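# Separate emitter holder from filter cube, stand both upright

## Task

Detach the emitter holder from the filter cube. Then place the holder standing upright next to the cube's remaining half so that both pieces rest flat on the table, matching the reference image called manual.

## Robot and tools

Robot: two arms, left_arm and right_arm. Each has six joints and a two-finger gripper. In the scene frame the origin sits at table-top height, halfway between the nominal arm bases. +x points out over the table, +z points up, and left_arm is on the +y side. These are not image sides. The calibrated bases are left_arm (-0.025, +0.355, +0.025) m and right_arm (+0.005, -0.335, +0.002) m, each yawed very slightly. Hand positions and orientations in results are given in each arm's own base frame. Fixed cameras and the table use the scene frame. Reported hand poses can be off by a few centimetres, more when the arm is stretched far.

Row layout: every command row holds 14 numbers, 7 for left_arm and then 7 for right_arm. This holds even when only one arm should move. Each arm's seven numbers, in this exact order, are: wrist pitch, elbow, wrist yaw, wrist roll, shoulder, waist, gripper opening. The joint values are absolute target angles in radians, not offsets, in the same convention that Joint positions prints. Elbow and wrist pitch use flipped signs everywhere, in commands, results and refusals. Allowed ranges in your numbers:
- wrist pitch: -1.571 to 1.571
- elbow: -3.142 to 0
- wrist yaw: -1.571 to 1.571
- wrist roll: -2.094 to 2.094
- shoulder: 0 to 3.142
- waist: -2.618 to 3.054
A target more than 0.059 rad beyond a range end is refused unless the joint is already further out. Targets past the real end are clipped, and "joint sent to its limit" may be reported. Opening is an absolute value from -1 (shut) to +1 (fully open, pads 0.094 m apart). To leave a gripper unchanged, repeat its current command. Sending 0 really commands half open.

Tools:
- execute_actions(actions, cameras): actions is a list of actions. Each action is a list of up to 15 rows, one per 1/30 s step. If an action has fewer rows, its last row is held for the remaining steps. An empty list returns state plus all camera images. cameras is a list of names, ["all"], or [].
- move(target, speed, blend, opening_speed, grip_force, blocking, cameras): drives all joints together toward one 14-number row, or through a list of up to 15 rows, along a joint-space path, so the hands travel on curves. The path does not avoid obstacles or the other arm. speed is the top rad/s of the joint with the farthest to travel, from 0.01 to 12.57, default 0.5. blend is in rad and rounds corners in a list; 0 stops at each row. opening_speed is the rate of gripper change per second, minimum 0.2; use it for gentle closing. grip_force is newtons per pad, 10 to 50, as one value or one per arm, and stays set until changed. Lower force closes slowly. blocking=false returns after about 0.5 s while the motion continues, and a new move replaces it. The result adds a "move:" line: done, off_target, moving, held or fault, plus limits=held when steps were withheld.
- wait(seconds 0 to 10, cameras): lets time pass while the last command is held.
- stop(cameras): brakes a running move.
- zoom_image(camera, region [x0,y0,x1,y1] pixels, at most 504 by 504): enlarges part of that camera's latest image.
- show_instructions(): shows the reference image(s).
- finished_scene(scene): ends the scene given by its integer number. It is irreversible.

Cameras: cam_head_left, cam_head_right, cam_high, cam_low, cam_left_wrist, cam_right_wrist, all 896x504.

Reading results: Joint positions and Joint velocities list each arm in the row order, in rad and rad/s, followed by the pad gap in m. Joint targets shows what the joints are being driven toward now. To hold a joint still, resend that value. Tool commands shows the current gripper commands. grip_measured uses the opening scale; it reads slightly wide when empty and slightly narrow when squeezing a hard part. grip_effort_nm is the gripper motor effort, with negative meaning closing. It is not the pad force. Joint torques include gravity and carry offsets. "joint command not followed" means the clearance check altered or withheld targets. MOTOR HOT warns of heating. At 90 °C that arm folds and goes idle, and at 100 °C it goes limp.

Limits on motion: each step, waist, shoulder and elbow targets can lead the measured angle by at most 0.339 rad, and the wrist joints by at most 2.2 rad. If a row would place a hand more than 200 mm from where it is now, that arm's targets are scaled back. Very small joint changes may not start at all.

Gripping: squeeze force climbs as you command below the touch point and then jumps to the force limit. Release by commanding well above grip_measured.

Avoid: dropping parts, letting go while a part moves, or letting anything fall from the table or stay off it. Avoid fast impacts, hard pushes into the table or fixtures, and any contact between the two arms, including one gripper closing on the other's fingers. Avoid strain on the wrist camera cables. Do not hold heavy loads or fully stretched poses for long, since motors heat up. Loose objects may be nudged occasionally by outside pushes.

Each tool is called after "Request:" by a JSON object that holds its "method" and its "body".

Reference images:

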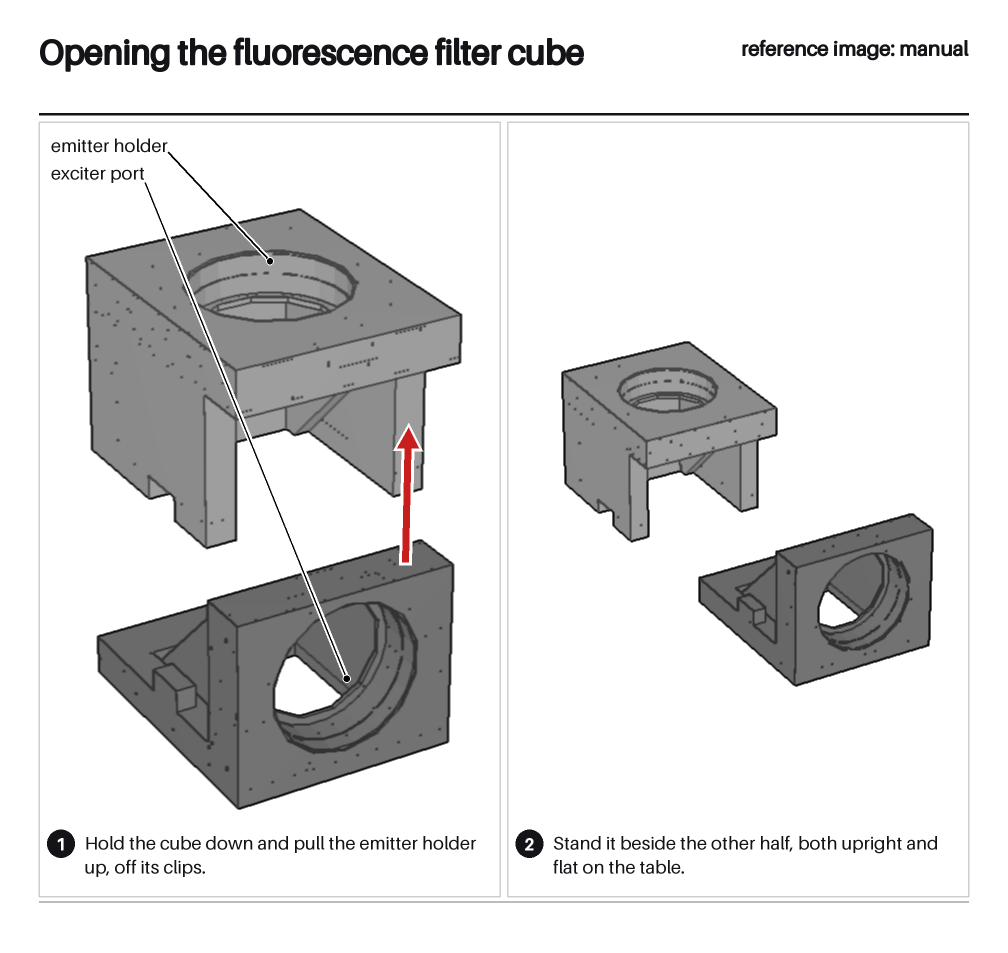

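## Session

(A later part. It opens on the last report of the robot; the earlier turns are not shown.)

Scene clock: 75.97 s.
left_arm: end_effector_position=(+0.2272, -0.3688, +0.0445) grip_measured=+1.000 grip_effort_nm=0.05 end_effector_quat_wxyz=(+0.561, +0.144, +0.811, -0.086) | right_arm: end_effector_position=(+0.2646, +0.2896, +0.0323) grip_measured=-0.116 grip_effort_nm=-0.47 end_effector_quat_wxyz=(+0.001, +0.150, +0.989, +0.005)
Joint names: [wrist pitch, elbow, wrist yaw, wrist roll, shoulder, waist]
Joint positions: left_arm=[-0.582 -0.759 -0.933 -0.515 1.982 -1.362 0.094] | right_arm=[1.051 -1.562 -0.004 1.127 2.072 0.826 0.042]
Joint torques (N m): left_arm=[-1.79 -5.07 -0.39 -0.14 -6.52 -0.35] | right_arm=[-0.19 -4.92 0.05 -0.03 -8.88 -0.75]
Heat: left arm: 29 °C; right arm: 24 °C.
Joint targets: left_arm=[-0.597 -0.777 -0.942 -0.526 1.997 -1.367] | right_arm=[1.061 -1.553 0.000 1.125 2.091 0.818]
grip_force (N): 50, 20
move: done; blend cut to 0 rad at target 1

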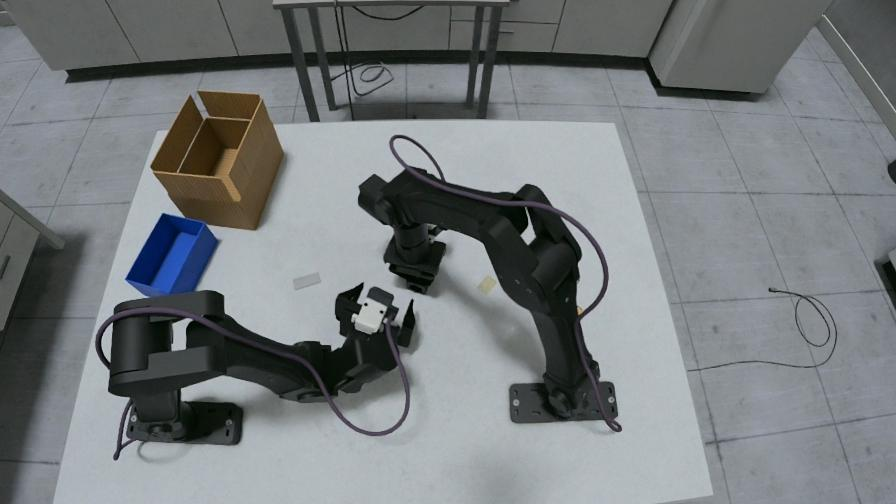

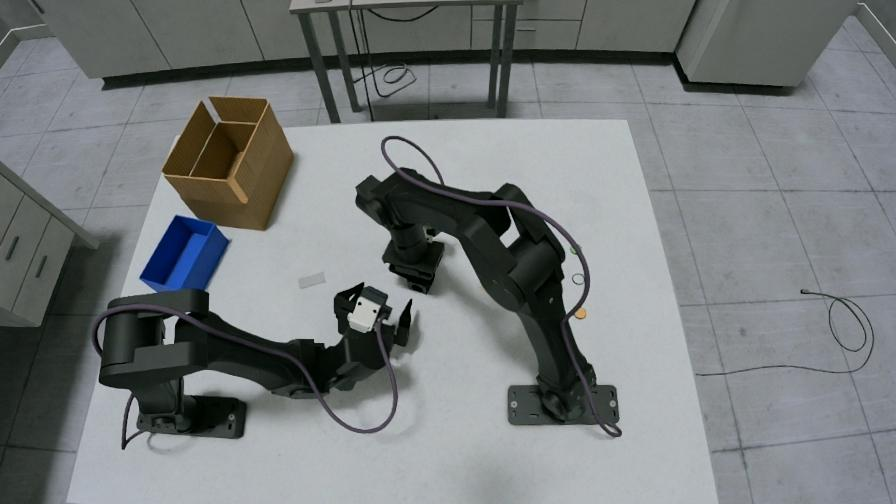

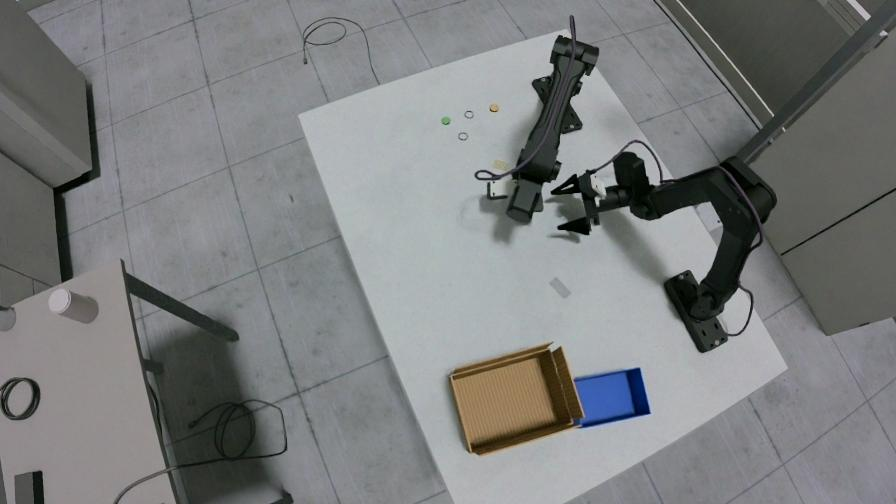

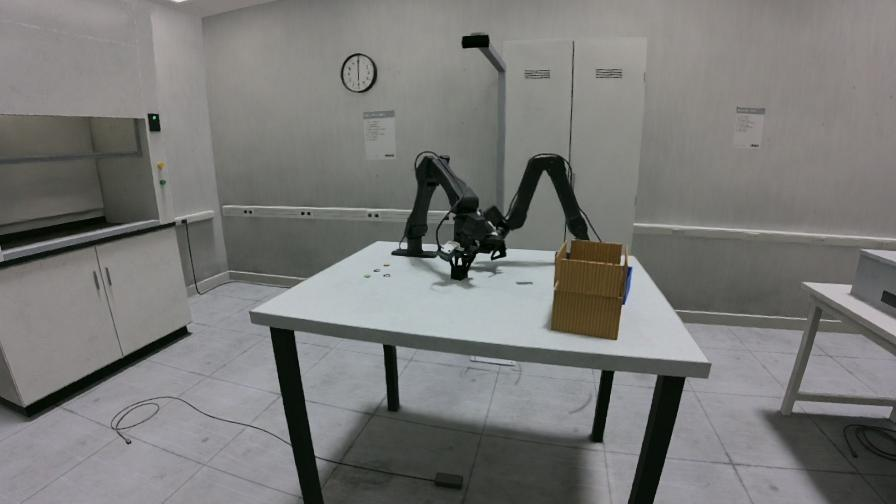

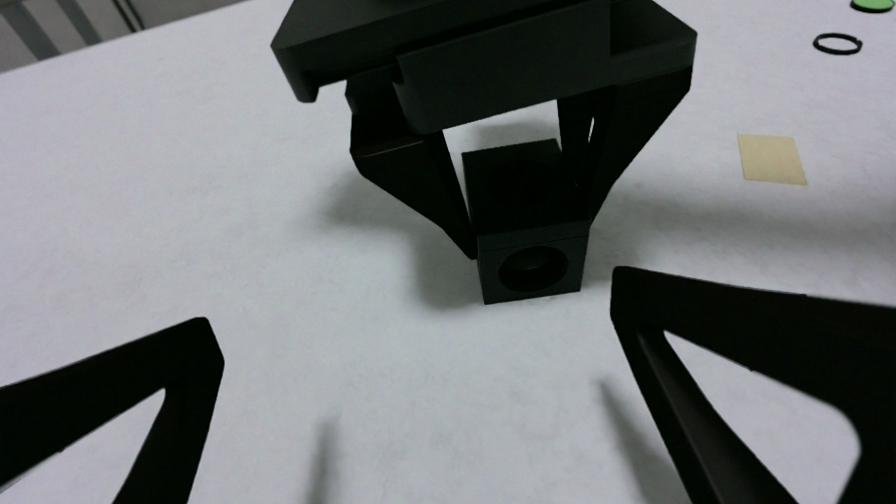

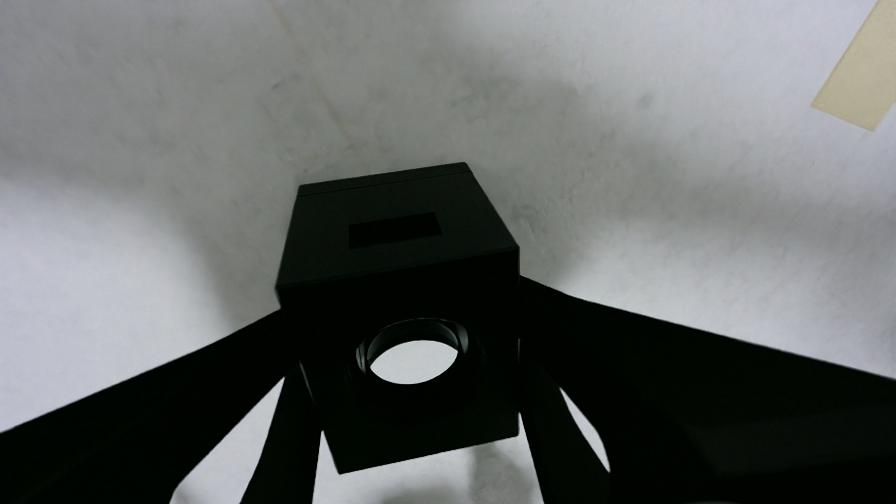

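Request:
{"method": "zoom_image", "body": {"camera": "cam_head_left", "region": [320, 230, 460, 370]}}

Request:
{"method": "zoom_image", "body": {"camera": "cam_high", "region": [460, 130, 640, 260]}}

Request:
{"method": "zoom_image", "body": {"camera": "cam_left_wrist", "region": [400, 100, 660, 330]}}

Scaled by 3.600 from the camera's 896x504 image, which has a finer 1280x720 frame.

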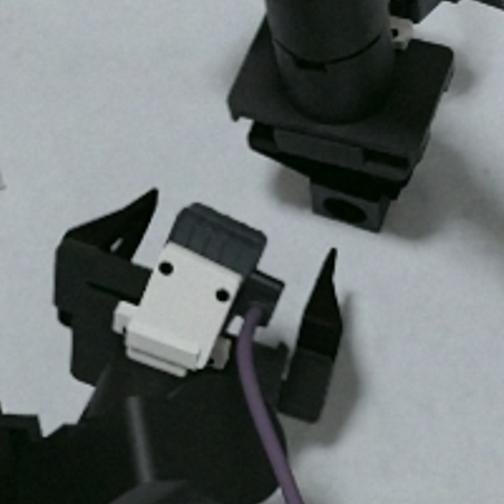

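Scaled by 2.800 from the camera's 896x504 image, which has a finer 1280x720 frame.

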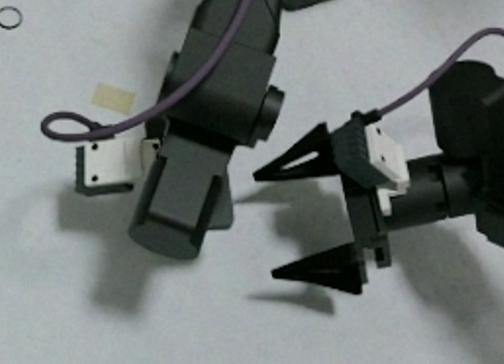

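Scaled by 1.938 from the camera's 896x504 image, which has a finer 1280x720 frame.

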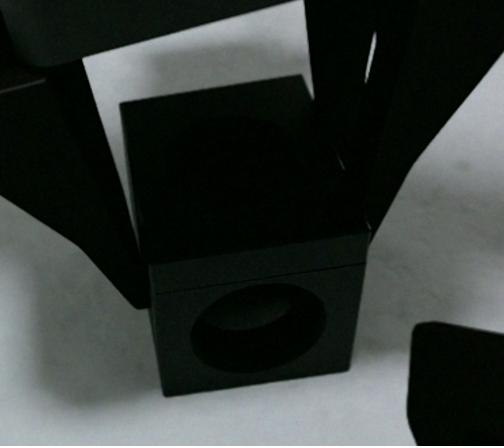

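Request:
{"method": "move", "body": {"target": [-0.655, -0.943, -0.963, -0.550, 2.215, -1.386, 1.0, 1.061, -1.553, 0.0, 1.125, 2.091, 0.818, -0.2], "speed": 0.3, "cameras": ["cam_head_left", "cam_high", "cam_left_wrist"]}}

Scene clock: 81.70 s.
left_arm: end_effector_position=(+0.2300, -0.4094, +0.0140) grip_measured=+1.000 grip_effort_nm=0.06 end_effector_quat_wxyz=(+0.565, +0.134, +0.808, -0.096) | right_arm: end_effector_position=(+0.2646, +0.2896, +0.0323) grip_measured=-0.116 grip_effort_nm=-0.47 end_effector_quat_wxyz=(+0.001, +0.150, +0.989, +0.005)
Joint names: [wrist pitch, elbow, wrist yaw, wrist roll, shoulder, waist]
Joint positions: left_arm=[-0.641 -0.924 -0.95 -0.538 2.193 -1.379 0.094] | right_arm=[1.051 -1.562 -0.004 1.127 2.072 0.826 0.042]
Joint torques (N m): left_arm=[-1.75 -4.93 -0.41 -0.16 -7.47 -0.57] | right_arm=[-0.19 -4.89 0.04 -0.01 -8.81 -0.75]
Heat: left arm: 29 °C; right arm: 25 °C.
Joint targets: left_arm=[-0.655 -0.943 -0.963 -0.550 2.215 -1.386] | right_arm=[1.061 -1.553 0.000 1.125 2.091 0.818]
grip_force (N): 50, 20
move: done
Images, in order (width x height): cam_head_left 896x504, cam_high 896x504, cam_left_wrist 896x504.

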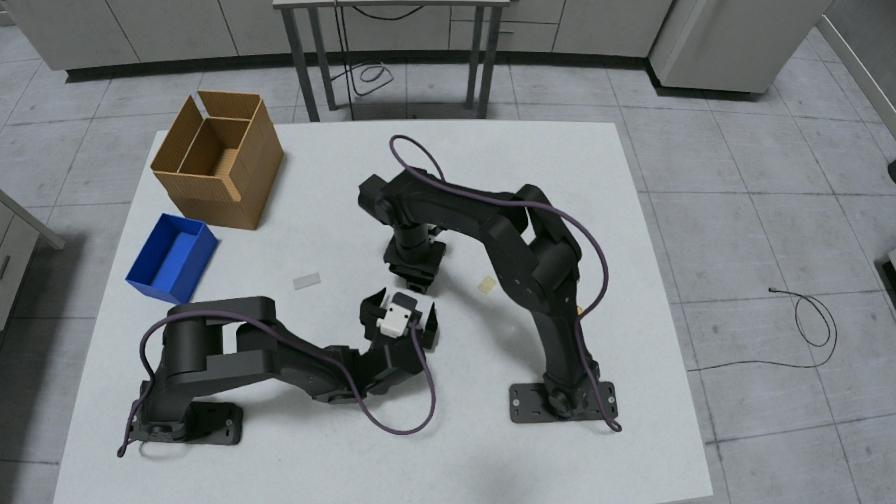

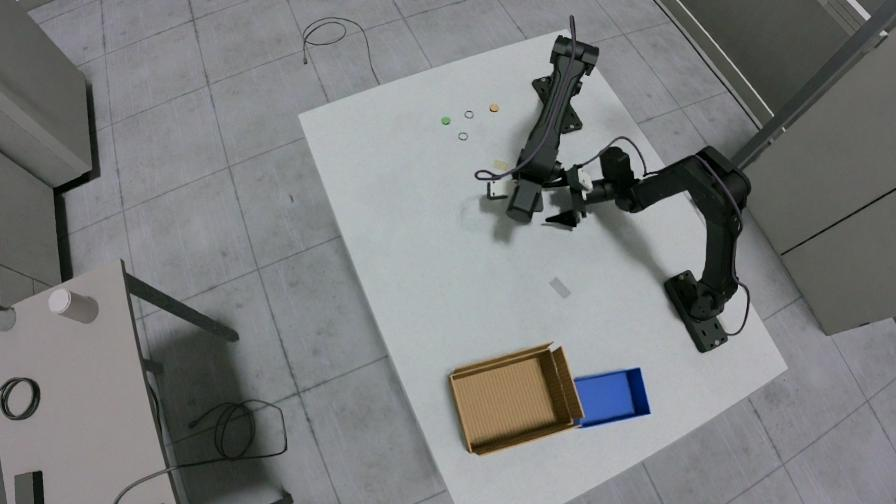

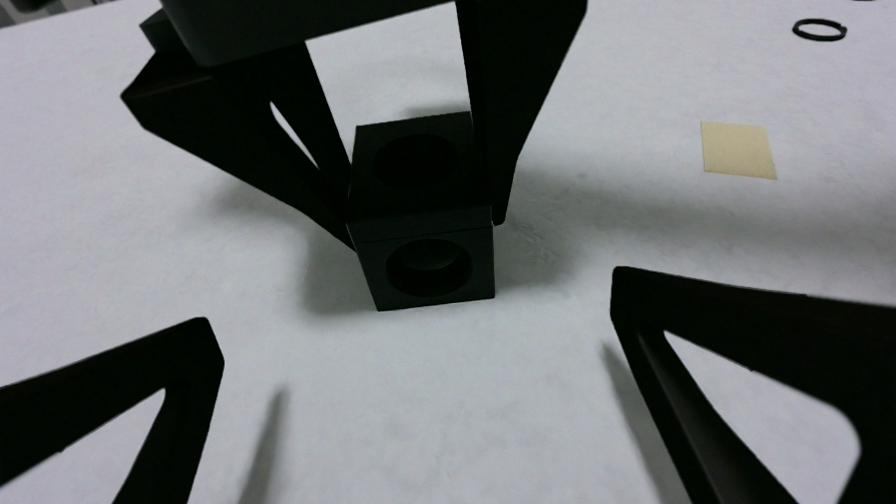

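Request:
{"method": "move", "body": {"target": [-0.742, -1.017, -0.874, -0.451, 2.320, -1.299, 1.0, 1.061, -1.553, 0.0, 1.125, 2.091, 0.818, -0.2], "speed": 0.2, "cameras": ["cam_head_left", "cam_high", "cam_left_wrist"]}}

Scene clock: 85.23 s.
left_arm: end_effector_position=(+0.2611, -0.4210, -0.0040) grip_measured=+1.000 grip_effort_nm=0.05 end_effector_quat_wxyz=(+0.564, +0.141, +0.808, -0.096) | right_arm: end_effector_position=(+0.2646, +0.2896, +0.0323) grip_measured=-0.116 grip_effort_nm=-0.47 end_effector_quat_wxyz=(+0.001, +0.150, +0.989, +0.005)
Joint names: [wrist pitch, elbow, wrist yaw, wrist roll, shoulder, waist]
Joint positions: left_arm=[-0.727 -0.998 -0.875 -0.454 2.296 -1.301 0.094] | right_arm=[1.051 -1.562 -0.004 1.127 2.072 0.826 0.042]
Joint torques (N m): left_arm=[-1.82 -4.86 -0.29 0 -7.86 0.21] | right_arm=[-0.19 -4.86 0.04 -0.05 -8.84 -0.72]
Heat: left arm: 29 °C; right arm: 25 °C.
Joint targets: left_arm=[-0.742 -1.017 -0.874 -0.451 2.320 -1.299] | right_arm=[1.061 -1.553 0.000 1.125 2.091 0.818]
grip_force (N): 50, 20
move: done
Images, in order (width x height): cam_head_left 896x504, cam_high 896x504, cam_left_wrist 896x504.

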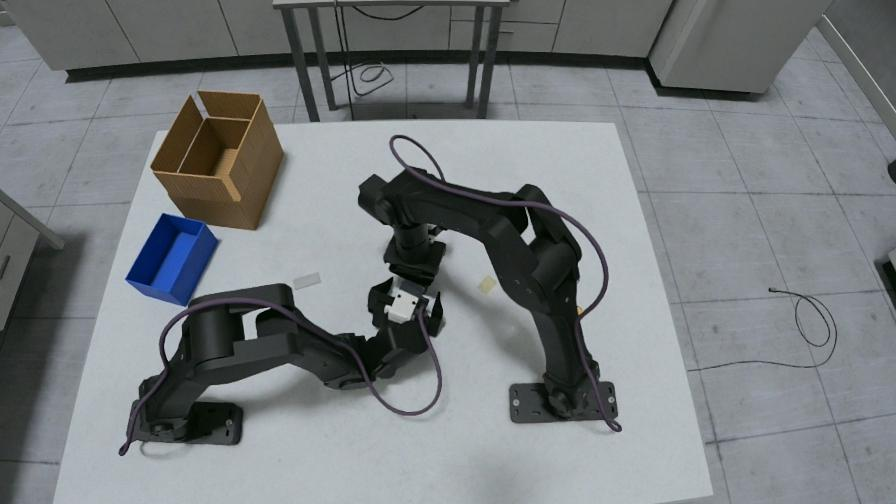

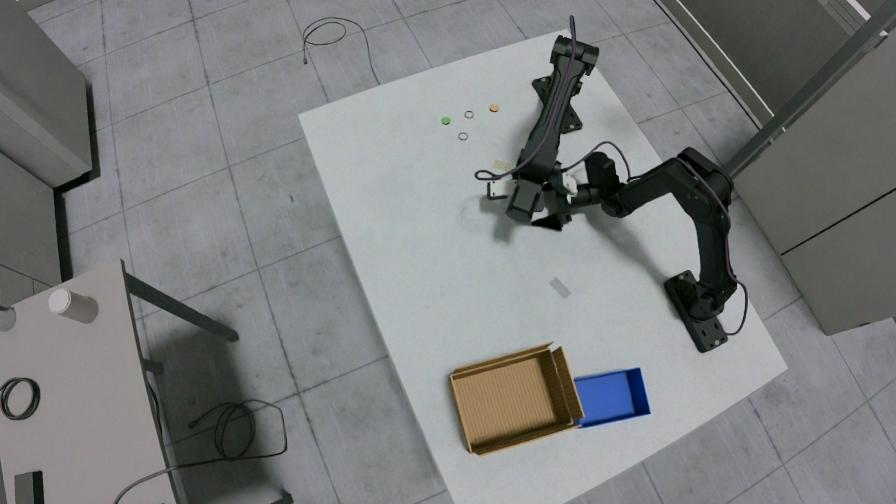

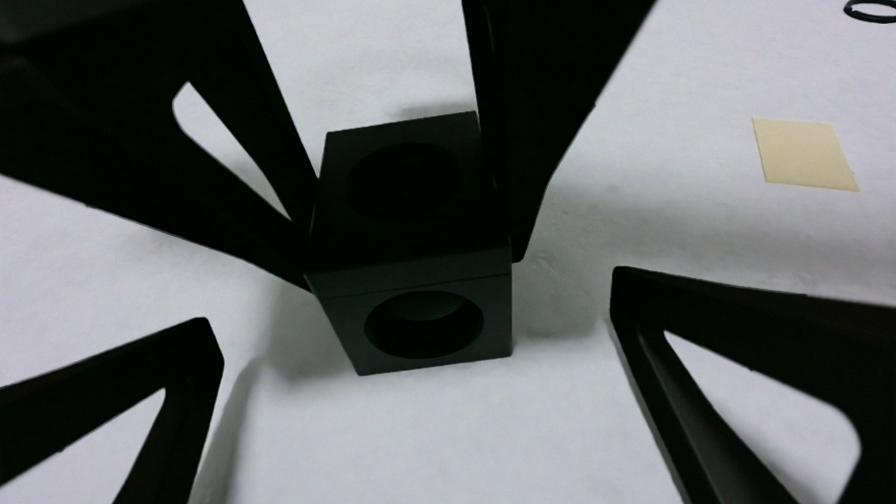

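Request:
{"method": "move", "body": {"target": [-0.732, -1.039, -0.874, -0.451, 2.335, -1.299, 1.0, 1.061, -1.553, 0.0, 1.125, 2.091, 0.818, -0.2], "speed": 0.1, "cameras": ["cam_left_wrist"]}}

Scene clock: 88.17 s.
left_arm: end_effector_position=(+0.2626, -0.4266, -0.0034) grip_measured=+1.000 grip_effort_nm=0.05 end_effector_quat_wxyz=(+0.565, +0.139, +0.807, -0.100) | right_arm: end_effector_position=(+0.2646, +0.2896, +0.0323) grip_measured=-0.116 grip_effort_nm=-0.47 end_effector_quat_wxyz=(+0.001, +0.150, +0.989, +0.005)
Joint names: [wrist pitch, elbow, wrist yaw, wrist roll, shoulder, waist]
Joint positions: left_arm=[-0.728 -1.021 -0.875 -0.453 2.309 -1.301 0.094] | right_arm=[1.051 -1.562 -0.004 1.127 2.072 0.826 0.042]
Joint torques (N m): left_arm=[-1.71 -4.83 -0.25 0.01 -7.9 0.21] | right_arm=[-0.2 -4.89 0.03 -0.04 -8.81 -0.76]
Heat: left arm: 29 °C; right arm: 25 °C.
Joint targets: left_arm=[-0.732 -1.039 -0.874 -0.451 2.335 -1.299] | right_arm=[1.061 -1.553 0.000 1.125 2.091 0.818]
grip_force (N): 50, 20
move: done
Images, in order (width x height): cam_left_wrist 896x504.

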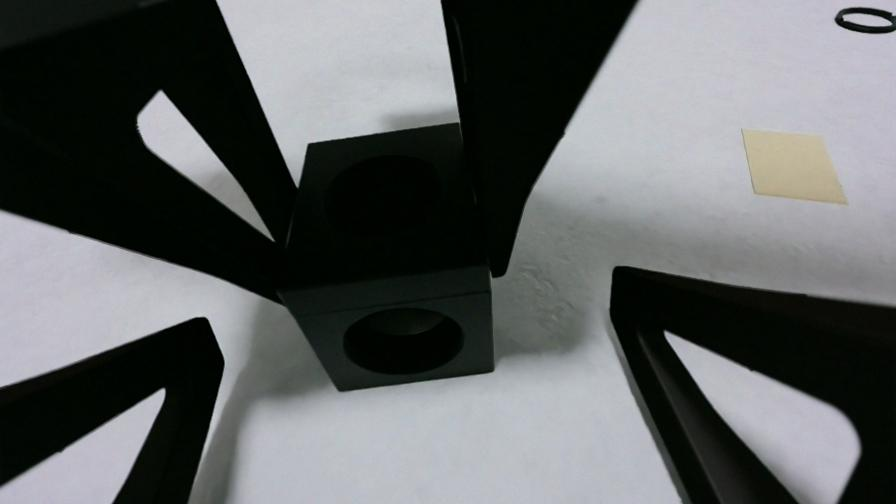

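Request:
{"method": "move", "body": {"target": [-0.732, -1.039, -0.874, -0.451, 2.335, -1.299, -0.2, 1.061, -1.553, 0.0, 1.125, 2.091, 0.818, -0.2], "speed": 0.1, "grip_force": [20, 20], "opening_speed": 0.6, "cameras": ["cam_left_wrist", "cam_right_wrist", "cam_head_left"]}}

Scene clock: 94.50 s.
left_arm: end_effector_position=(+0.2628, -0.4255, -0.0041) grip_measured=-0.165 grip_effort_nm=-0.41 end_effector_quat_wxyz=(+0.566, +0.139, +0.807, -0.097) | right_arm: end_effector_position=(+0.2650, +0.2880, +0.0323) grip_measured=-0.117 grip_effort_nm=-0.47 end_effector_quat_wxyz=(+0.000, +0.151, +0.988, +0.004)
Joint names: [wrist pitch, elbow, wrist yaw, wrist roll, shoulder, waist]
Joint positions: left_arm=[-0.724 -1.021 -0.879 -0.453 2.31 -1.301 0.039] | right_arm=[1.054 -1.562 -0.004 1.126 2.072 0.823 0.041]
Joint torques (N m): left_arm=[-1.77 -4.92 -0.21 0 -7.91 0.17] | right_arm=[-0.21 -4.96 0.02 -0.02 -8.85 -0.43]
Heat: left arm: 29 °C; right arm: 25 °C.
Joint targets: left_arm=[-0.732 -1.039 -0.874 -0.451 2.335 -1.299] | right_arm=[1.061 -1.553 0.000 1.125 2.091 0.818]
grip_force (N): 20, 20
move: done
Images, in order (width x height): cam_head_left 896x504, cam_left_wrist 896x504, cam_right_wrist 896x504.

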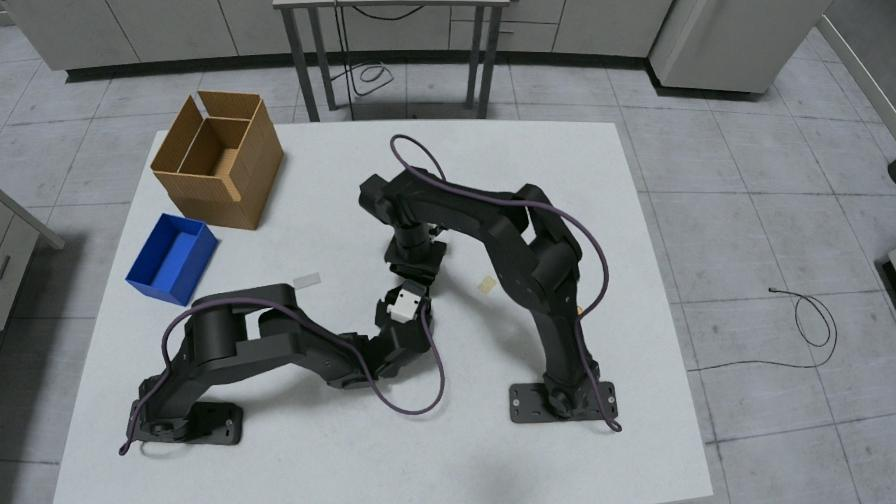

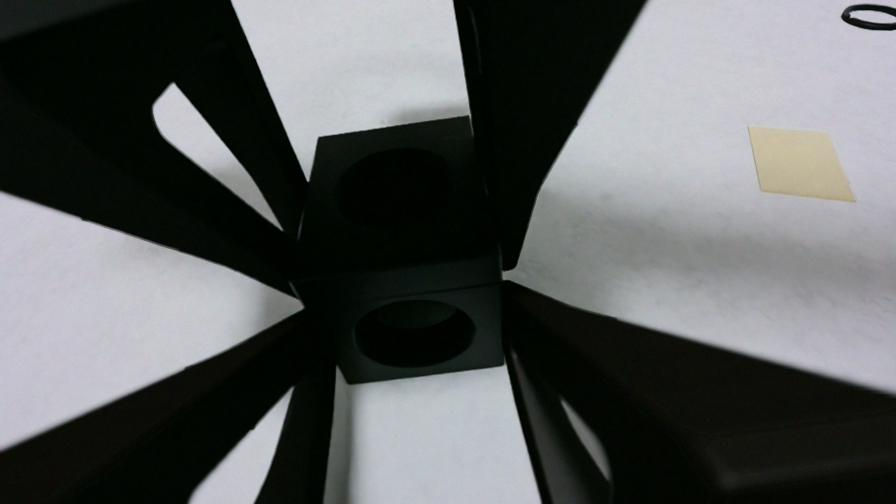

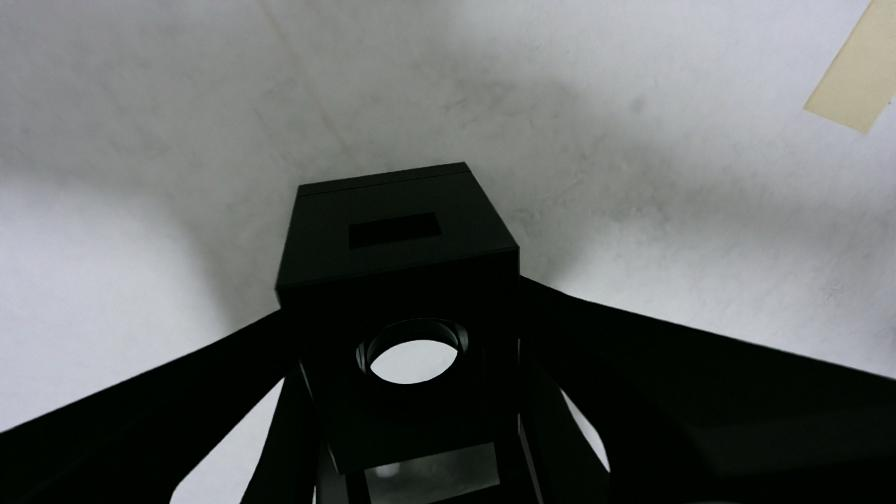

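Request:
{"method": "move", "body": {"target": [[-0.732, -1.039, -0.874, -0.451, 2.335, -1.299, -0.35, 1.061, -1.553, 0.0, 1.125, 2.091, 0.818, -0.32], [-0.732, -1.039, -0.874, -0.451, 2.335, -1.299, -0.35, 1.115, -1.609, 0.0, 1.125, 2.068, 0.818, -0.32]], "speed": 0.1, "grip_force": [50, 50], "opening_speed": 0.6, "cameras": ["cam_left_wrist", "cam_right_wrist"]}}

Scene clock: 97.20 s.
left_arm: end_effector_position=(+0.2634, -0.4261, -0.0019) grip_measured=-0.188 grip_effort_nm=-0.98 end_effector_quat_wxyz=(+0.568, +0.133, +0.806, -0.102) | right_arm: end_effector_position=(+0.2648, +0.2874, +0.0357) grip_measured=-0.151 grip_effort_nm=-1.02 end_effector_quat_wxyz=(-0.001, +0.150, +0.989, +0.001)
Joint names: [wrist pitch, elbow, wrist yaw, wrist roll, shoulder, waist]
Joint positions: left_arm=[-0.736 -1.021 -0.883 -0.458 2.31 -1.301 0.038] | right_arm=[1.074 -1.576 -0.002 1.125 2.072 0.823 0.04]
Joint torques (N m): left_arm=[-1.62 -4.89 -0.16 0.07 -7.99 0.16] | right_arm=[0.12 -9.06 0.03 -0.01 -10.71 -0.49]
Heat: left arm: 29 °C; right arm: 25 °C.
Joint targets: left_arm=[-0.732 -1.039 -0.874 -0.451 2.335 -1.299] | right_arm=[1.115 -1.609 0.000 1.125 2.068 0.818]
move: off_target (right_arm); right_arm: the wrist pitch is farthest, 0.041 rad from its target
Images, in order (width x height): cam_left_wrist 896x504, cam_right_wrist 896x504.

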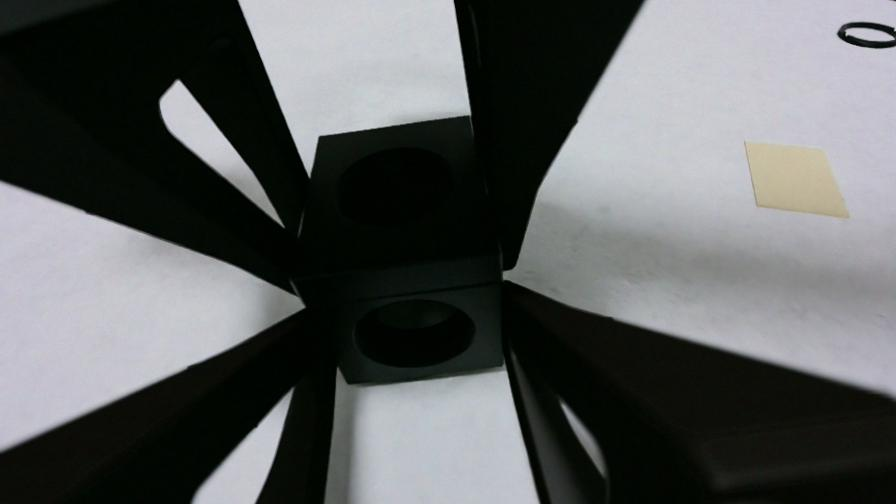

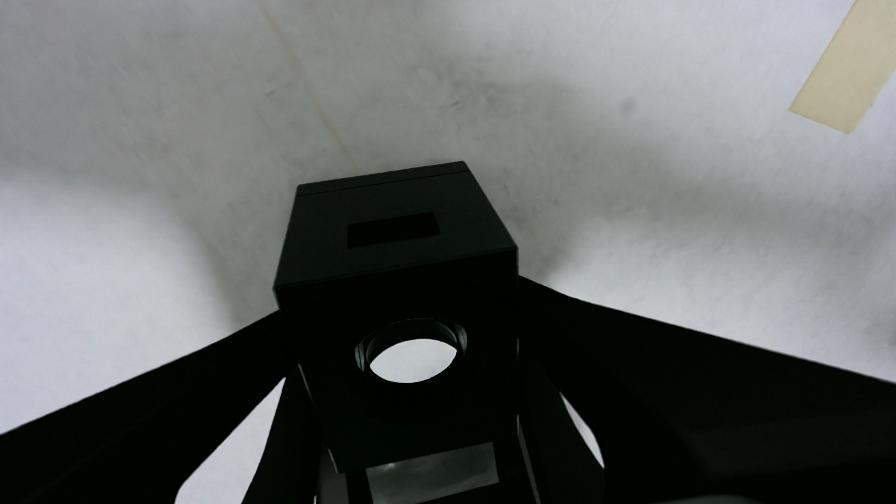

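Request:
{"method": "move", "body": {"target": [-0.770, -1.043, -0.874, -0.451, 2.377, -1.299, -0.35, 1.150, -1.640, 0.0, 1.125, 2.055, 0.818, -0.32], "speed": 0.08, "cameras": ["cam_left_wrist", "cam_right_wrist"]}}

Scene clock: 100.30 s.
left_arm: end_effector_position=(+0.2666, -0.4297, +0.0016) grip_measured=-0.188 grip_effort_nm=-0.98 end_effector_quat_wxyz=(+0.581, +0.116, +0.797, -0.113) | right_arm: end_effector_position=(+0.2682, +0.2847, +0.0416) grip_measured=-0.151 grip_effort_nm=-1.02 end_effector_quat_wxyz=(+0.008, +0.149, +0.989, -0.008)
Joint names: [wrist pitch, elbow, wrist yaw, wrist roll, shoulder, waist]
Joint positions: left_arm=[-0.798 -1.033 -0.902 -0.453 2.334 -1.301 0.038] | right_arm=[1.103 -1.6 0.022 1.121 2.072 0.823 0.04]
Joint torques (N m): left_arm=[-1.39 -4.19 0.05 0 -6.8 0.24] | right_arm=[0.18 -9.89 -0.26 0.02 -11.81 -0.44]
Heat: left arm: 29 °C; right arm: 25 °C.
Joint targets: left_arm=[-0.770 -1.043 -0.874 -0.451 2.377 -1.299] | right_arm=[1.150 -1.640 0.000 1.125 2.055 0.818]
move: off_target (left_arm, right_arm); left_arm: the shoulder is farthest, 0.043 rad from its target; right_arm: the wrist pitch is farthest, 0.047 rad from its target
Images, in order (width x height): cam_left_wrist 896x504, cam_right_wrist 896x504.

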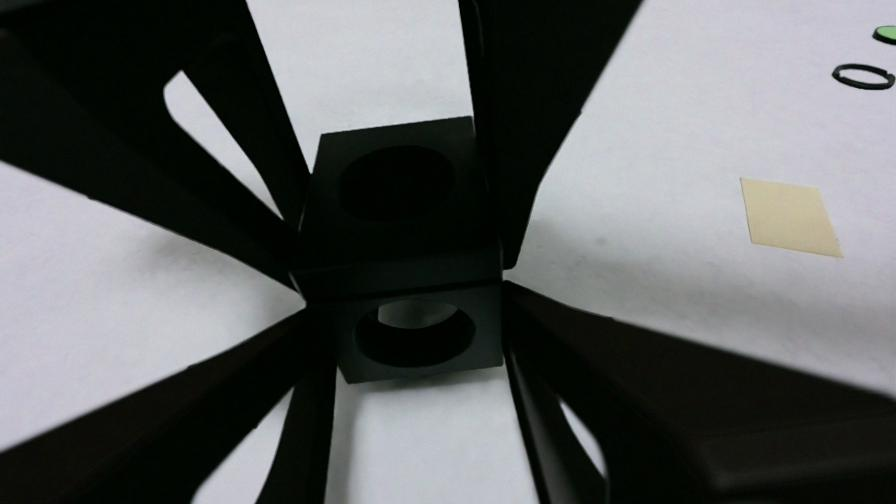

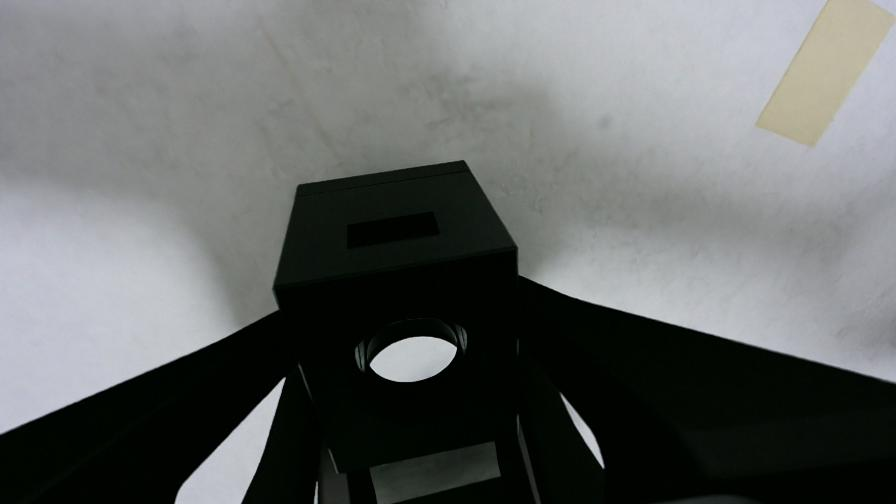

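Request:
{"method": "zoom_image", "body": {"camera": "cam_left_wrist", "region": [280, 100, 540, 400]}}

Request:
{"method": "zoom_image", "body": {"camera": "cam_right_wrist", "region": [250, 140, 550, 504]}}

Scaled by 1.680 from the camera's 896x504 image, which has a finer 1280x720 frame.

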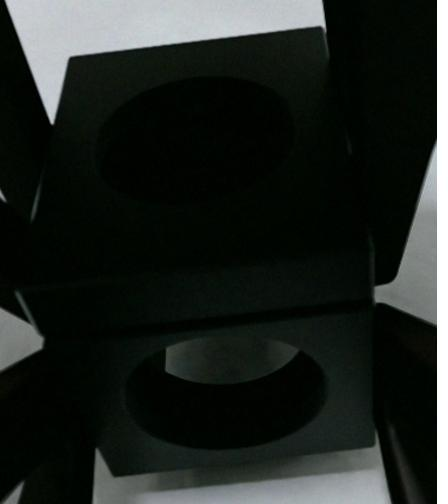

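Scaled by 1.385 from the camera's 896x504 image, which has a finer 1280x720 frame.

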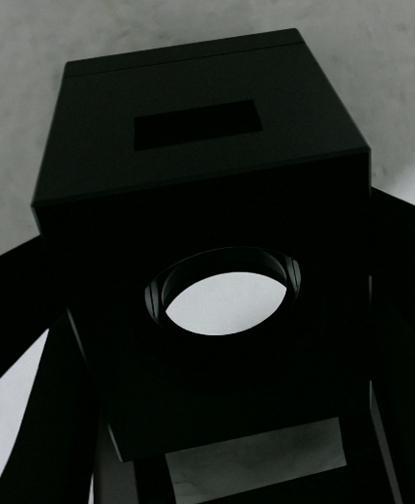

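Request:
{"method": "move", "body": {"target": [-0.690, -1.050, -0.874, -0.451, 2.430, -1.299, -0.35, 1.210, -1.685, 0.0, 1.125, 2.037, 0.818, -0.32], "speed": 0.08, "cameras": ["cam_left_wrist", "cam_right_wrist"]}}

Scene clock: 103.07 s.
left_arm: end_effector_position=(+0.2694, -0.4298, -0.0067) grip_measured=-0.188 grip_effort_nm=-0.98 end_effector_quat_wxyz=(+0.586, +0.116, +0.796, -0.097) | right_arm: end_effector_position=(+0.2682, +0.2833, +0.0557) grip_measured=-0.151 grip_effort_nm=-1.02 end_effector_quat_wxyz=(+0.003, +0.144, +0.989, -0.014)
Joint names: [wrist pitch, elbow, wrist yaw, wrist roll, shoulder, waist]
Joint positions: left_arm=[-0.798 -1.061 -0.927 -0.443 2.372 -1.301 0.038] | right_arm=[1.175 -1.657 0.021 1.11 2.072 0.82 0.04]
Joint torques (N m): left_arm=[-0.59 -2.56 0.29 -0.1 -5.93 0.24] | right_arm=[0.1 -8.54 -0.22 0.14 -13.38 -0.18]
Heat: left arm: 28 °C; right arm: 25 °C.
Joint targets: left_arm=[-0.690 -1.050 -0.874 -0.451 2.430 -1.299] | right_arm=[1.210 -1.685 0.000 1.125 2.037 0.818]
move: off_target (left_arm); left_arm: the wrist pitch is farthest, 0.108 rad from its target
Images, in order (width x height): cam_left_wrist 896x504, cam_right_wrist 896x504.

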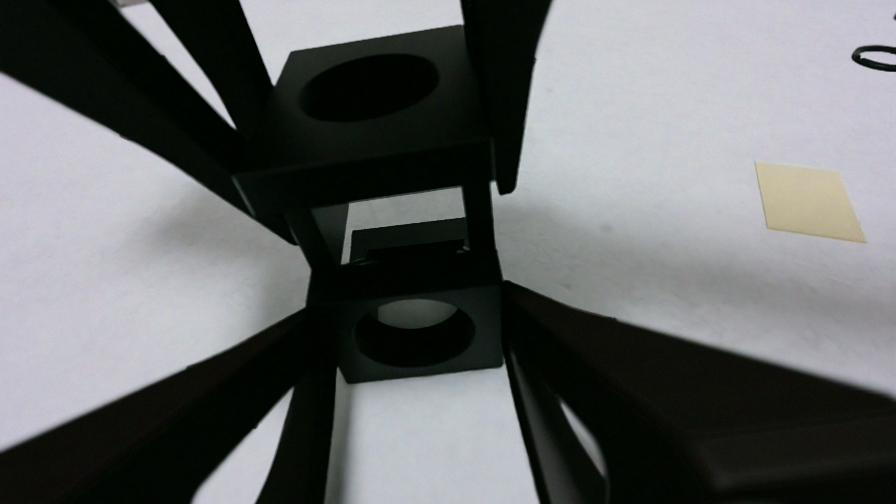

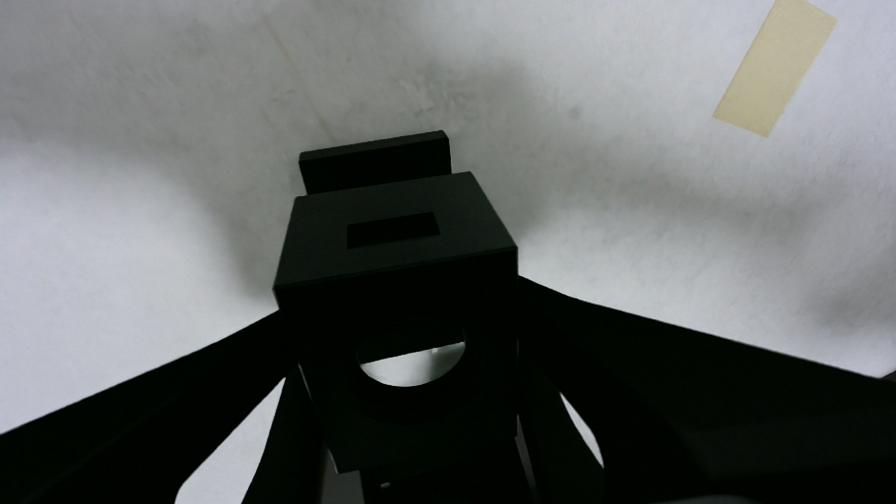

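Request:
{"method": "move", "body": {"target": [[-0.690, -1.050, -0.874, -0.451, 2.430, -1.299, -0.35, 1.300, -1.765, 0.0, 1.125, 2.025, 0.818, -0.32], [-0.690, -1.050, -0.874, -0.451, 2.430, -1.299, -0.35, 1.463, -1.935, 0.0, 1.125, 2.03, 0.818, -0.32]], "speed": 0.15, "blend": [0.05, 0], "cameras": ["cam_left_wrist", "cam_right_wrist", "cam_head_left", "cam_low"]}}

Scene clock: 106.17 s.
left_arm: end_effector_position=(+0.2694, -0.4299, -0.0067) grip_measured=-0.188 grip_effort_nm=-0.98 end_effector_quat_wxyz=(+0.586, +0.118, +0.796, -0.097) | right_arm: end_effector_position=(+0.2677, +0.2889, +0.1191) grip_measured=-0.151 grip_effort_nm=-1.02 end_effector_quat_wxyz=(-0.006, +0.146, +0.989, -0.006)
Joint names: [wrist pitch, elbow, wrist yaw, wrist roll, shoulder, waist]
Joint positions: left_arm=[-0.798 -1.061 -0.926 -0.44 2.372 -1.301 0.038] | right_arm=[1.425 -1.909 -0.002 1.113 2.072 0.82 0.04]
Joint torques (N m): left_arm=[-0.57 -2.52 0.28 -0.16 -5.89 0.2] | right_arm=[0.15 -8.44 0.03 0.1 -14.12 -0.17]
Heat: left arm: 28 °C; right arm: 26 °C.
Joint targets: left_arm=[-0.690 -1.050 -0.874 -0.451 2.430 -1.299] | right_arm=[1.463 -1.935 0.000 1.125 2.030 0.818]
move: off_target (left_arm, right_arm); blend cut to 0.045 rad at target 1; left_arm: the wrist pitch is farthest, 0.108 rad from its target; right_arm: the shoulder is farthest, 0.042 rad from its target
Images, in order (width x height): cam_head_left 896x504, cam_low 896x504, cam_left_wrist 896x504, cam_right_wrist 896x504.

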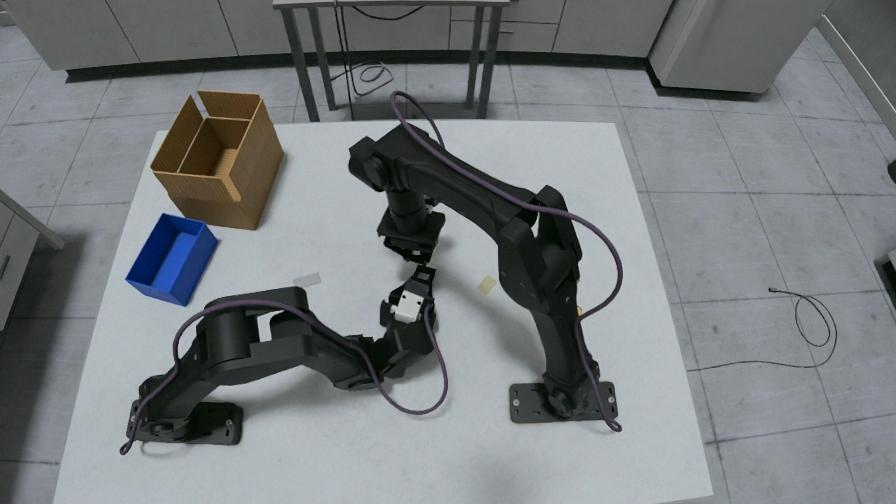

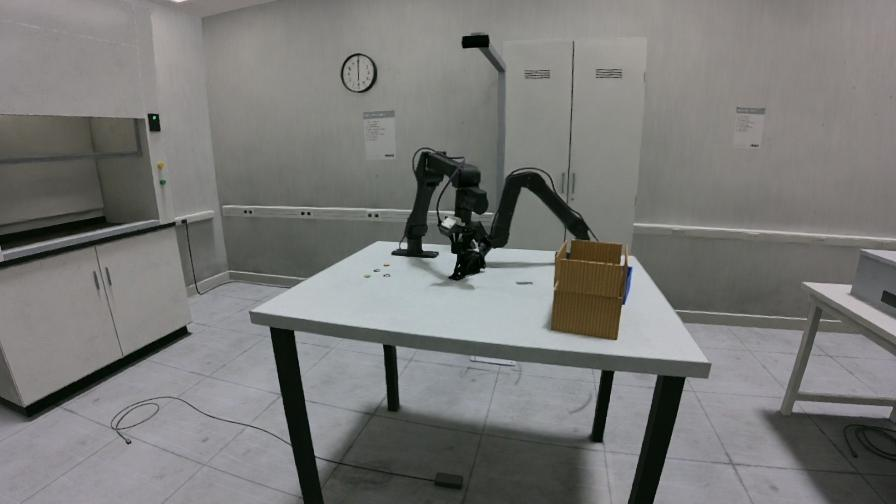

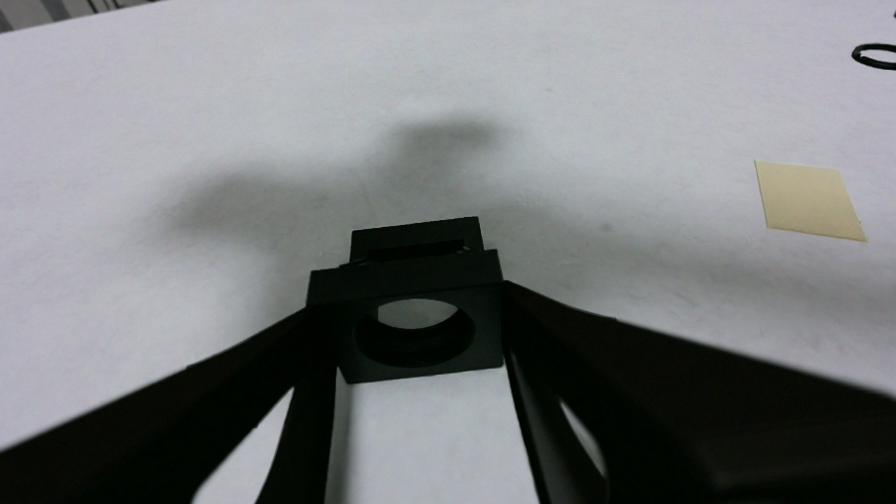

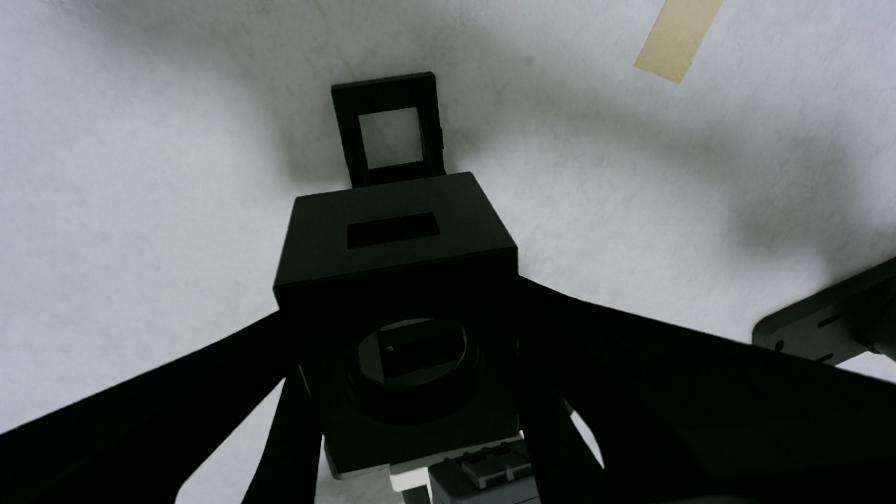

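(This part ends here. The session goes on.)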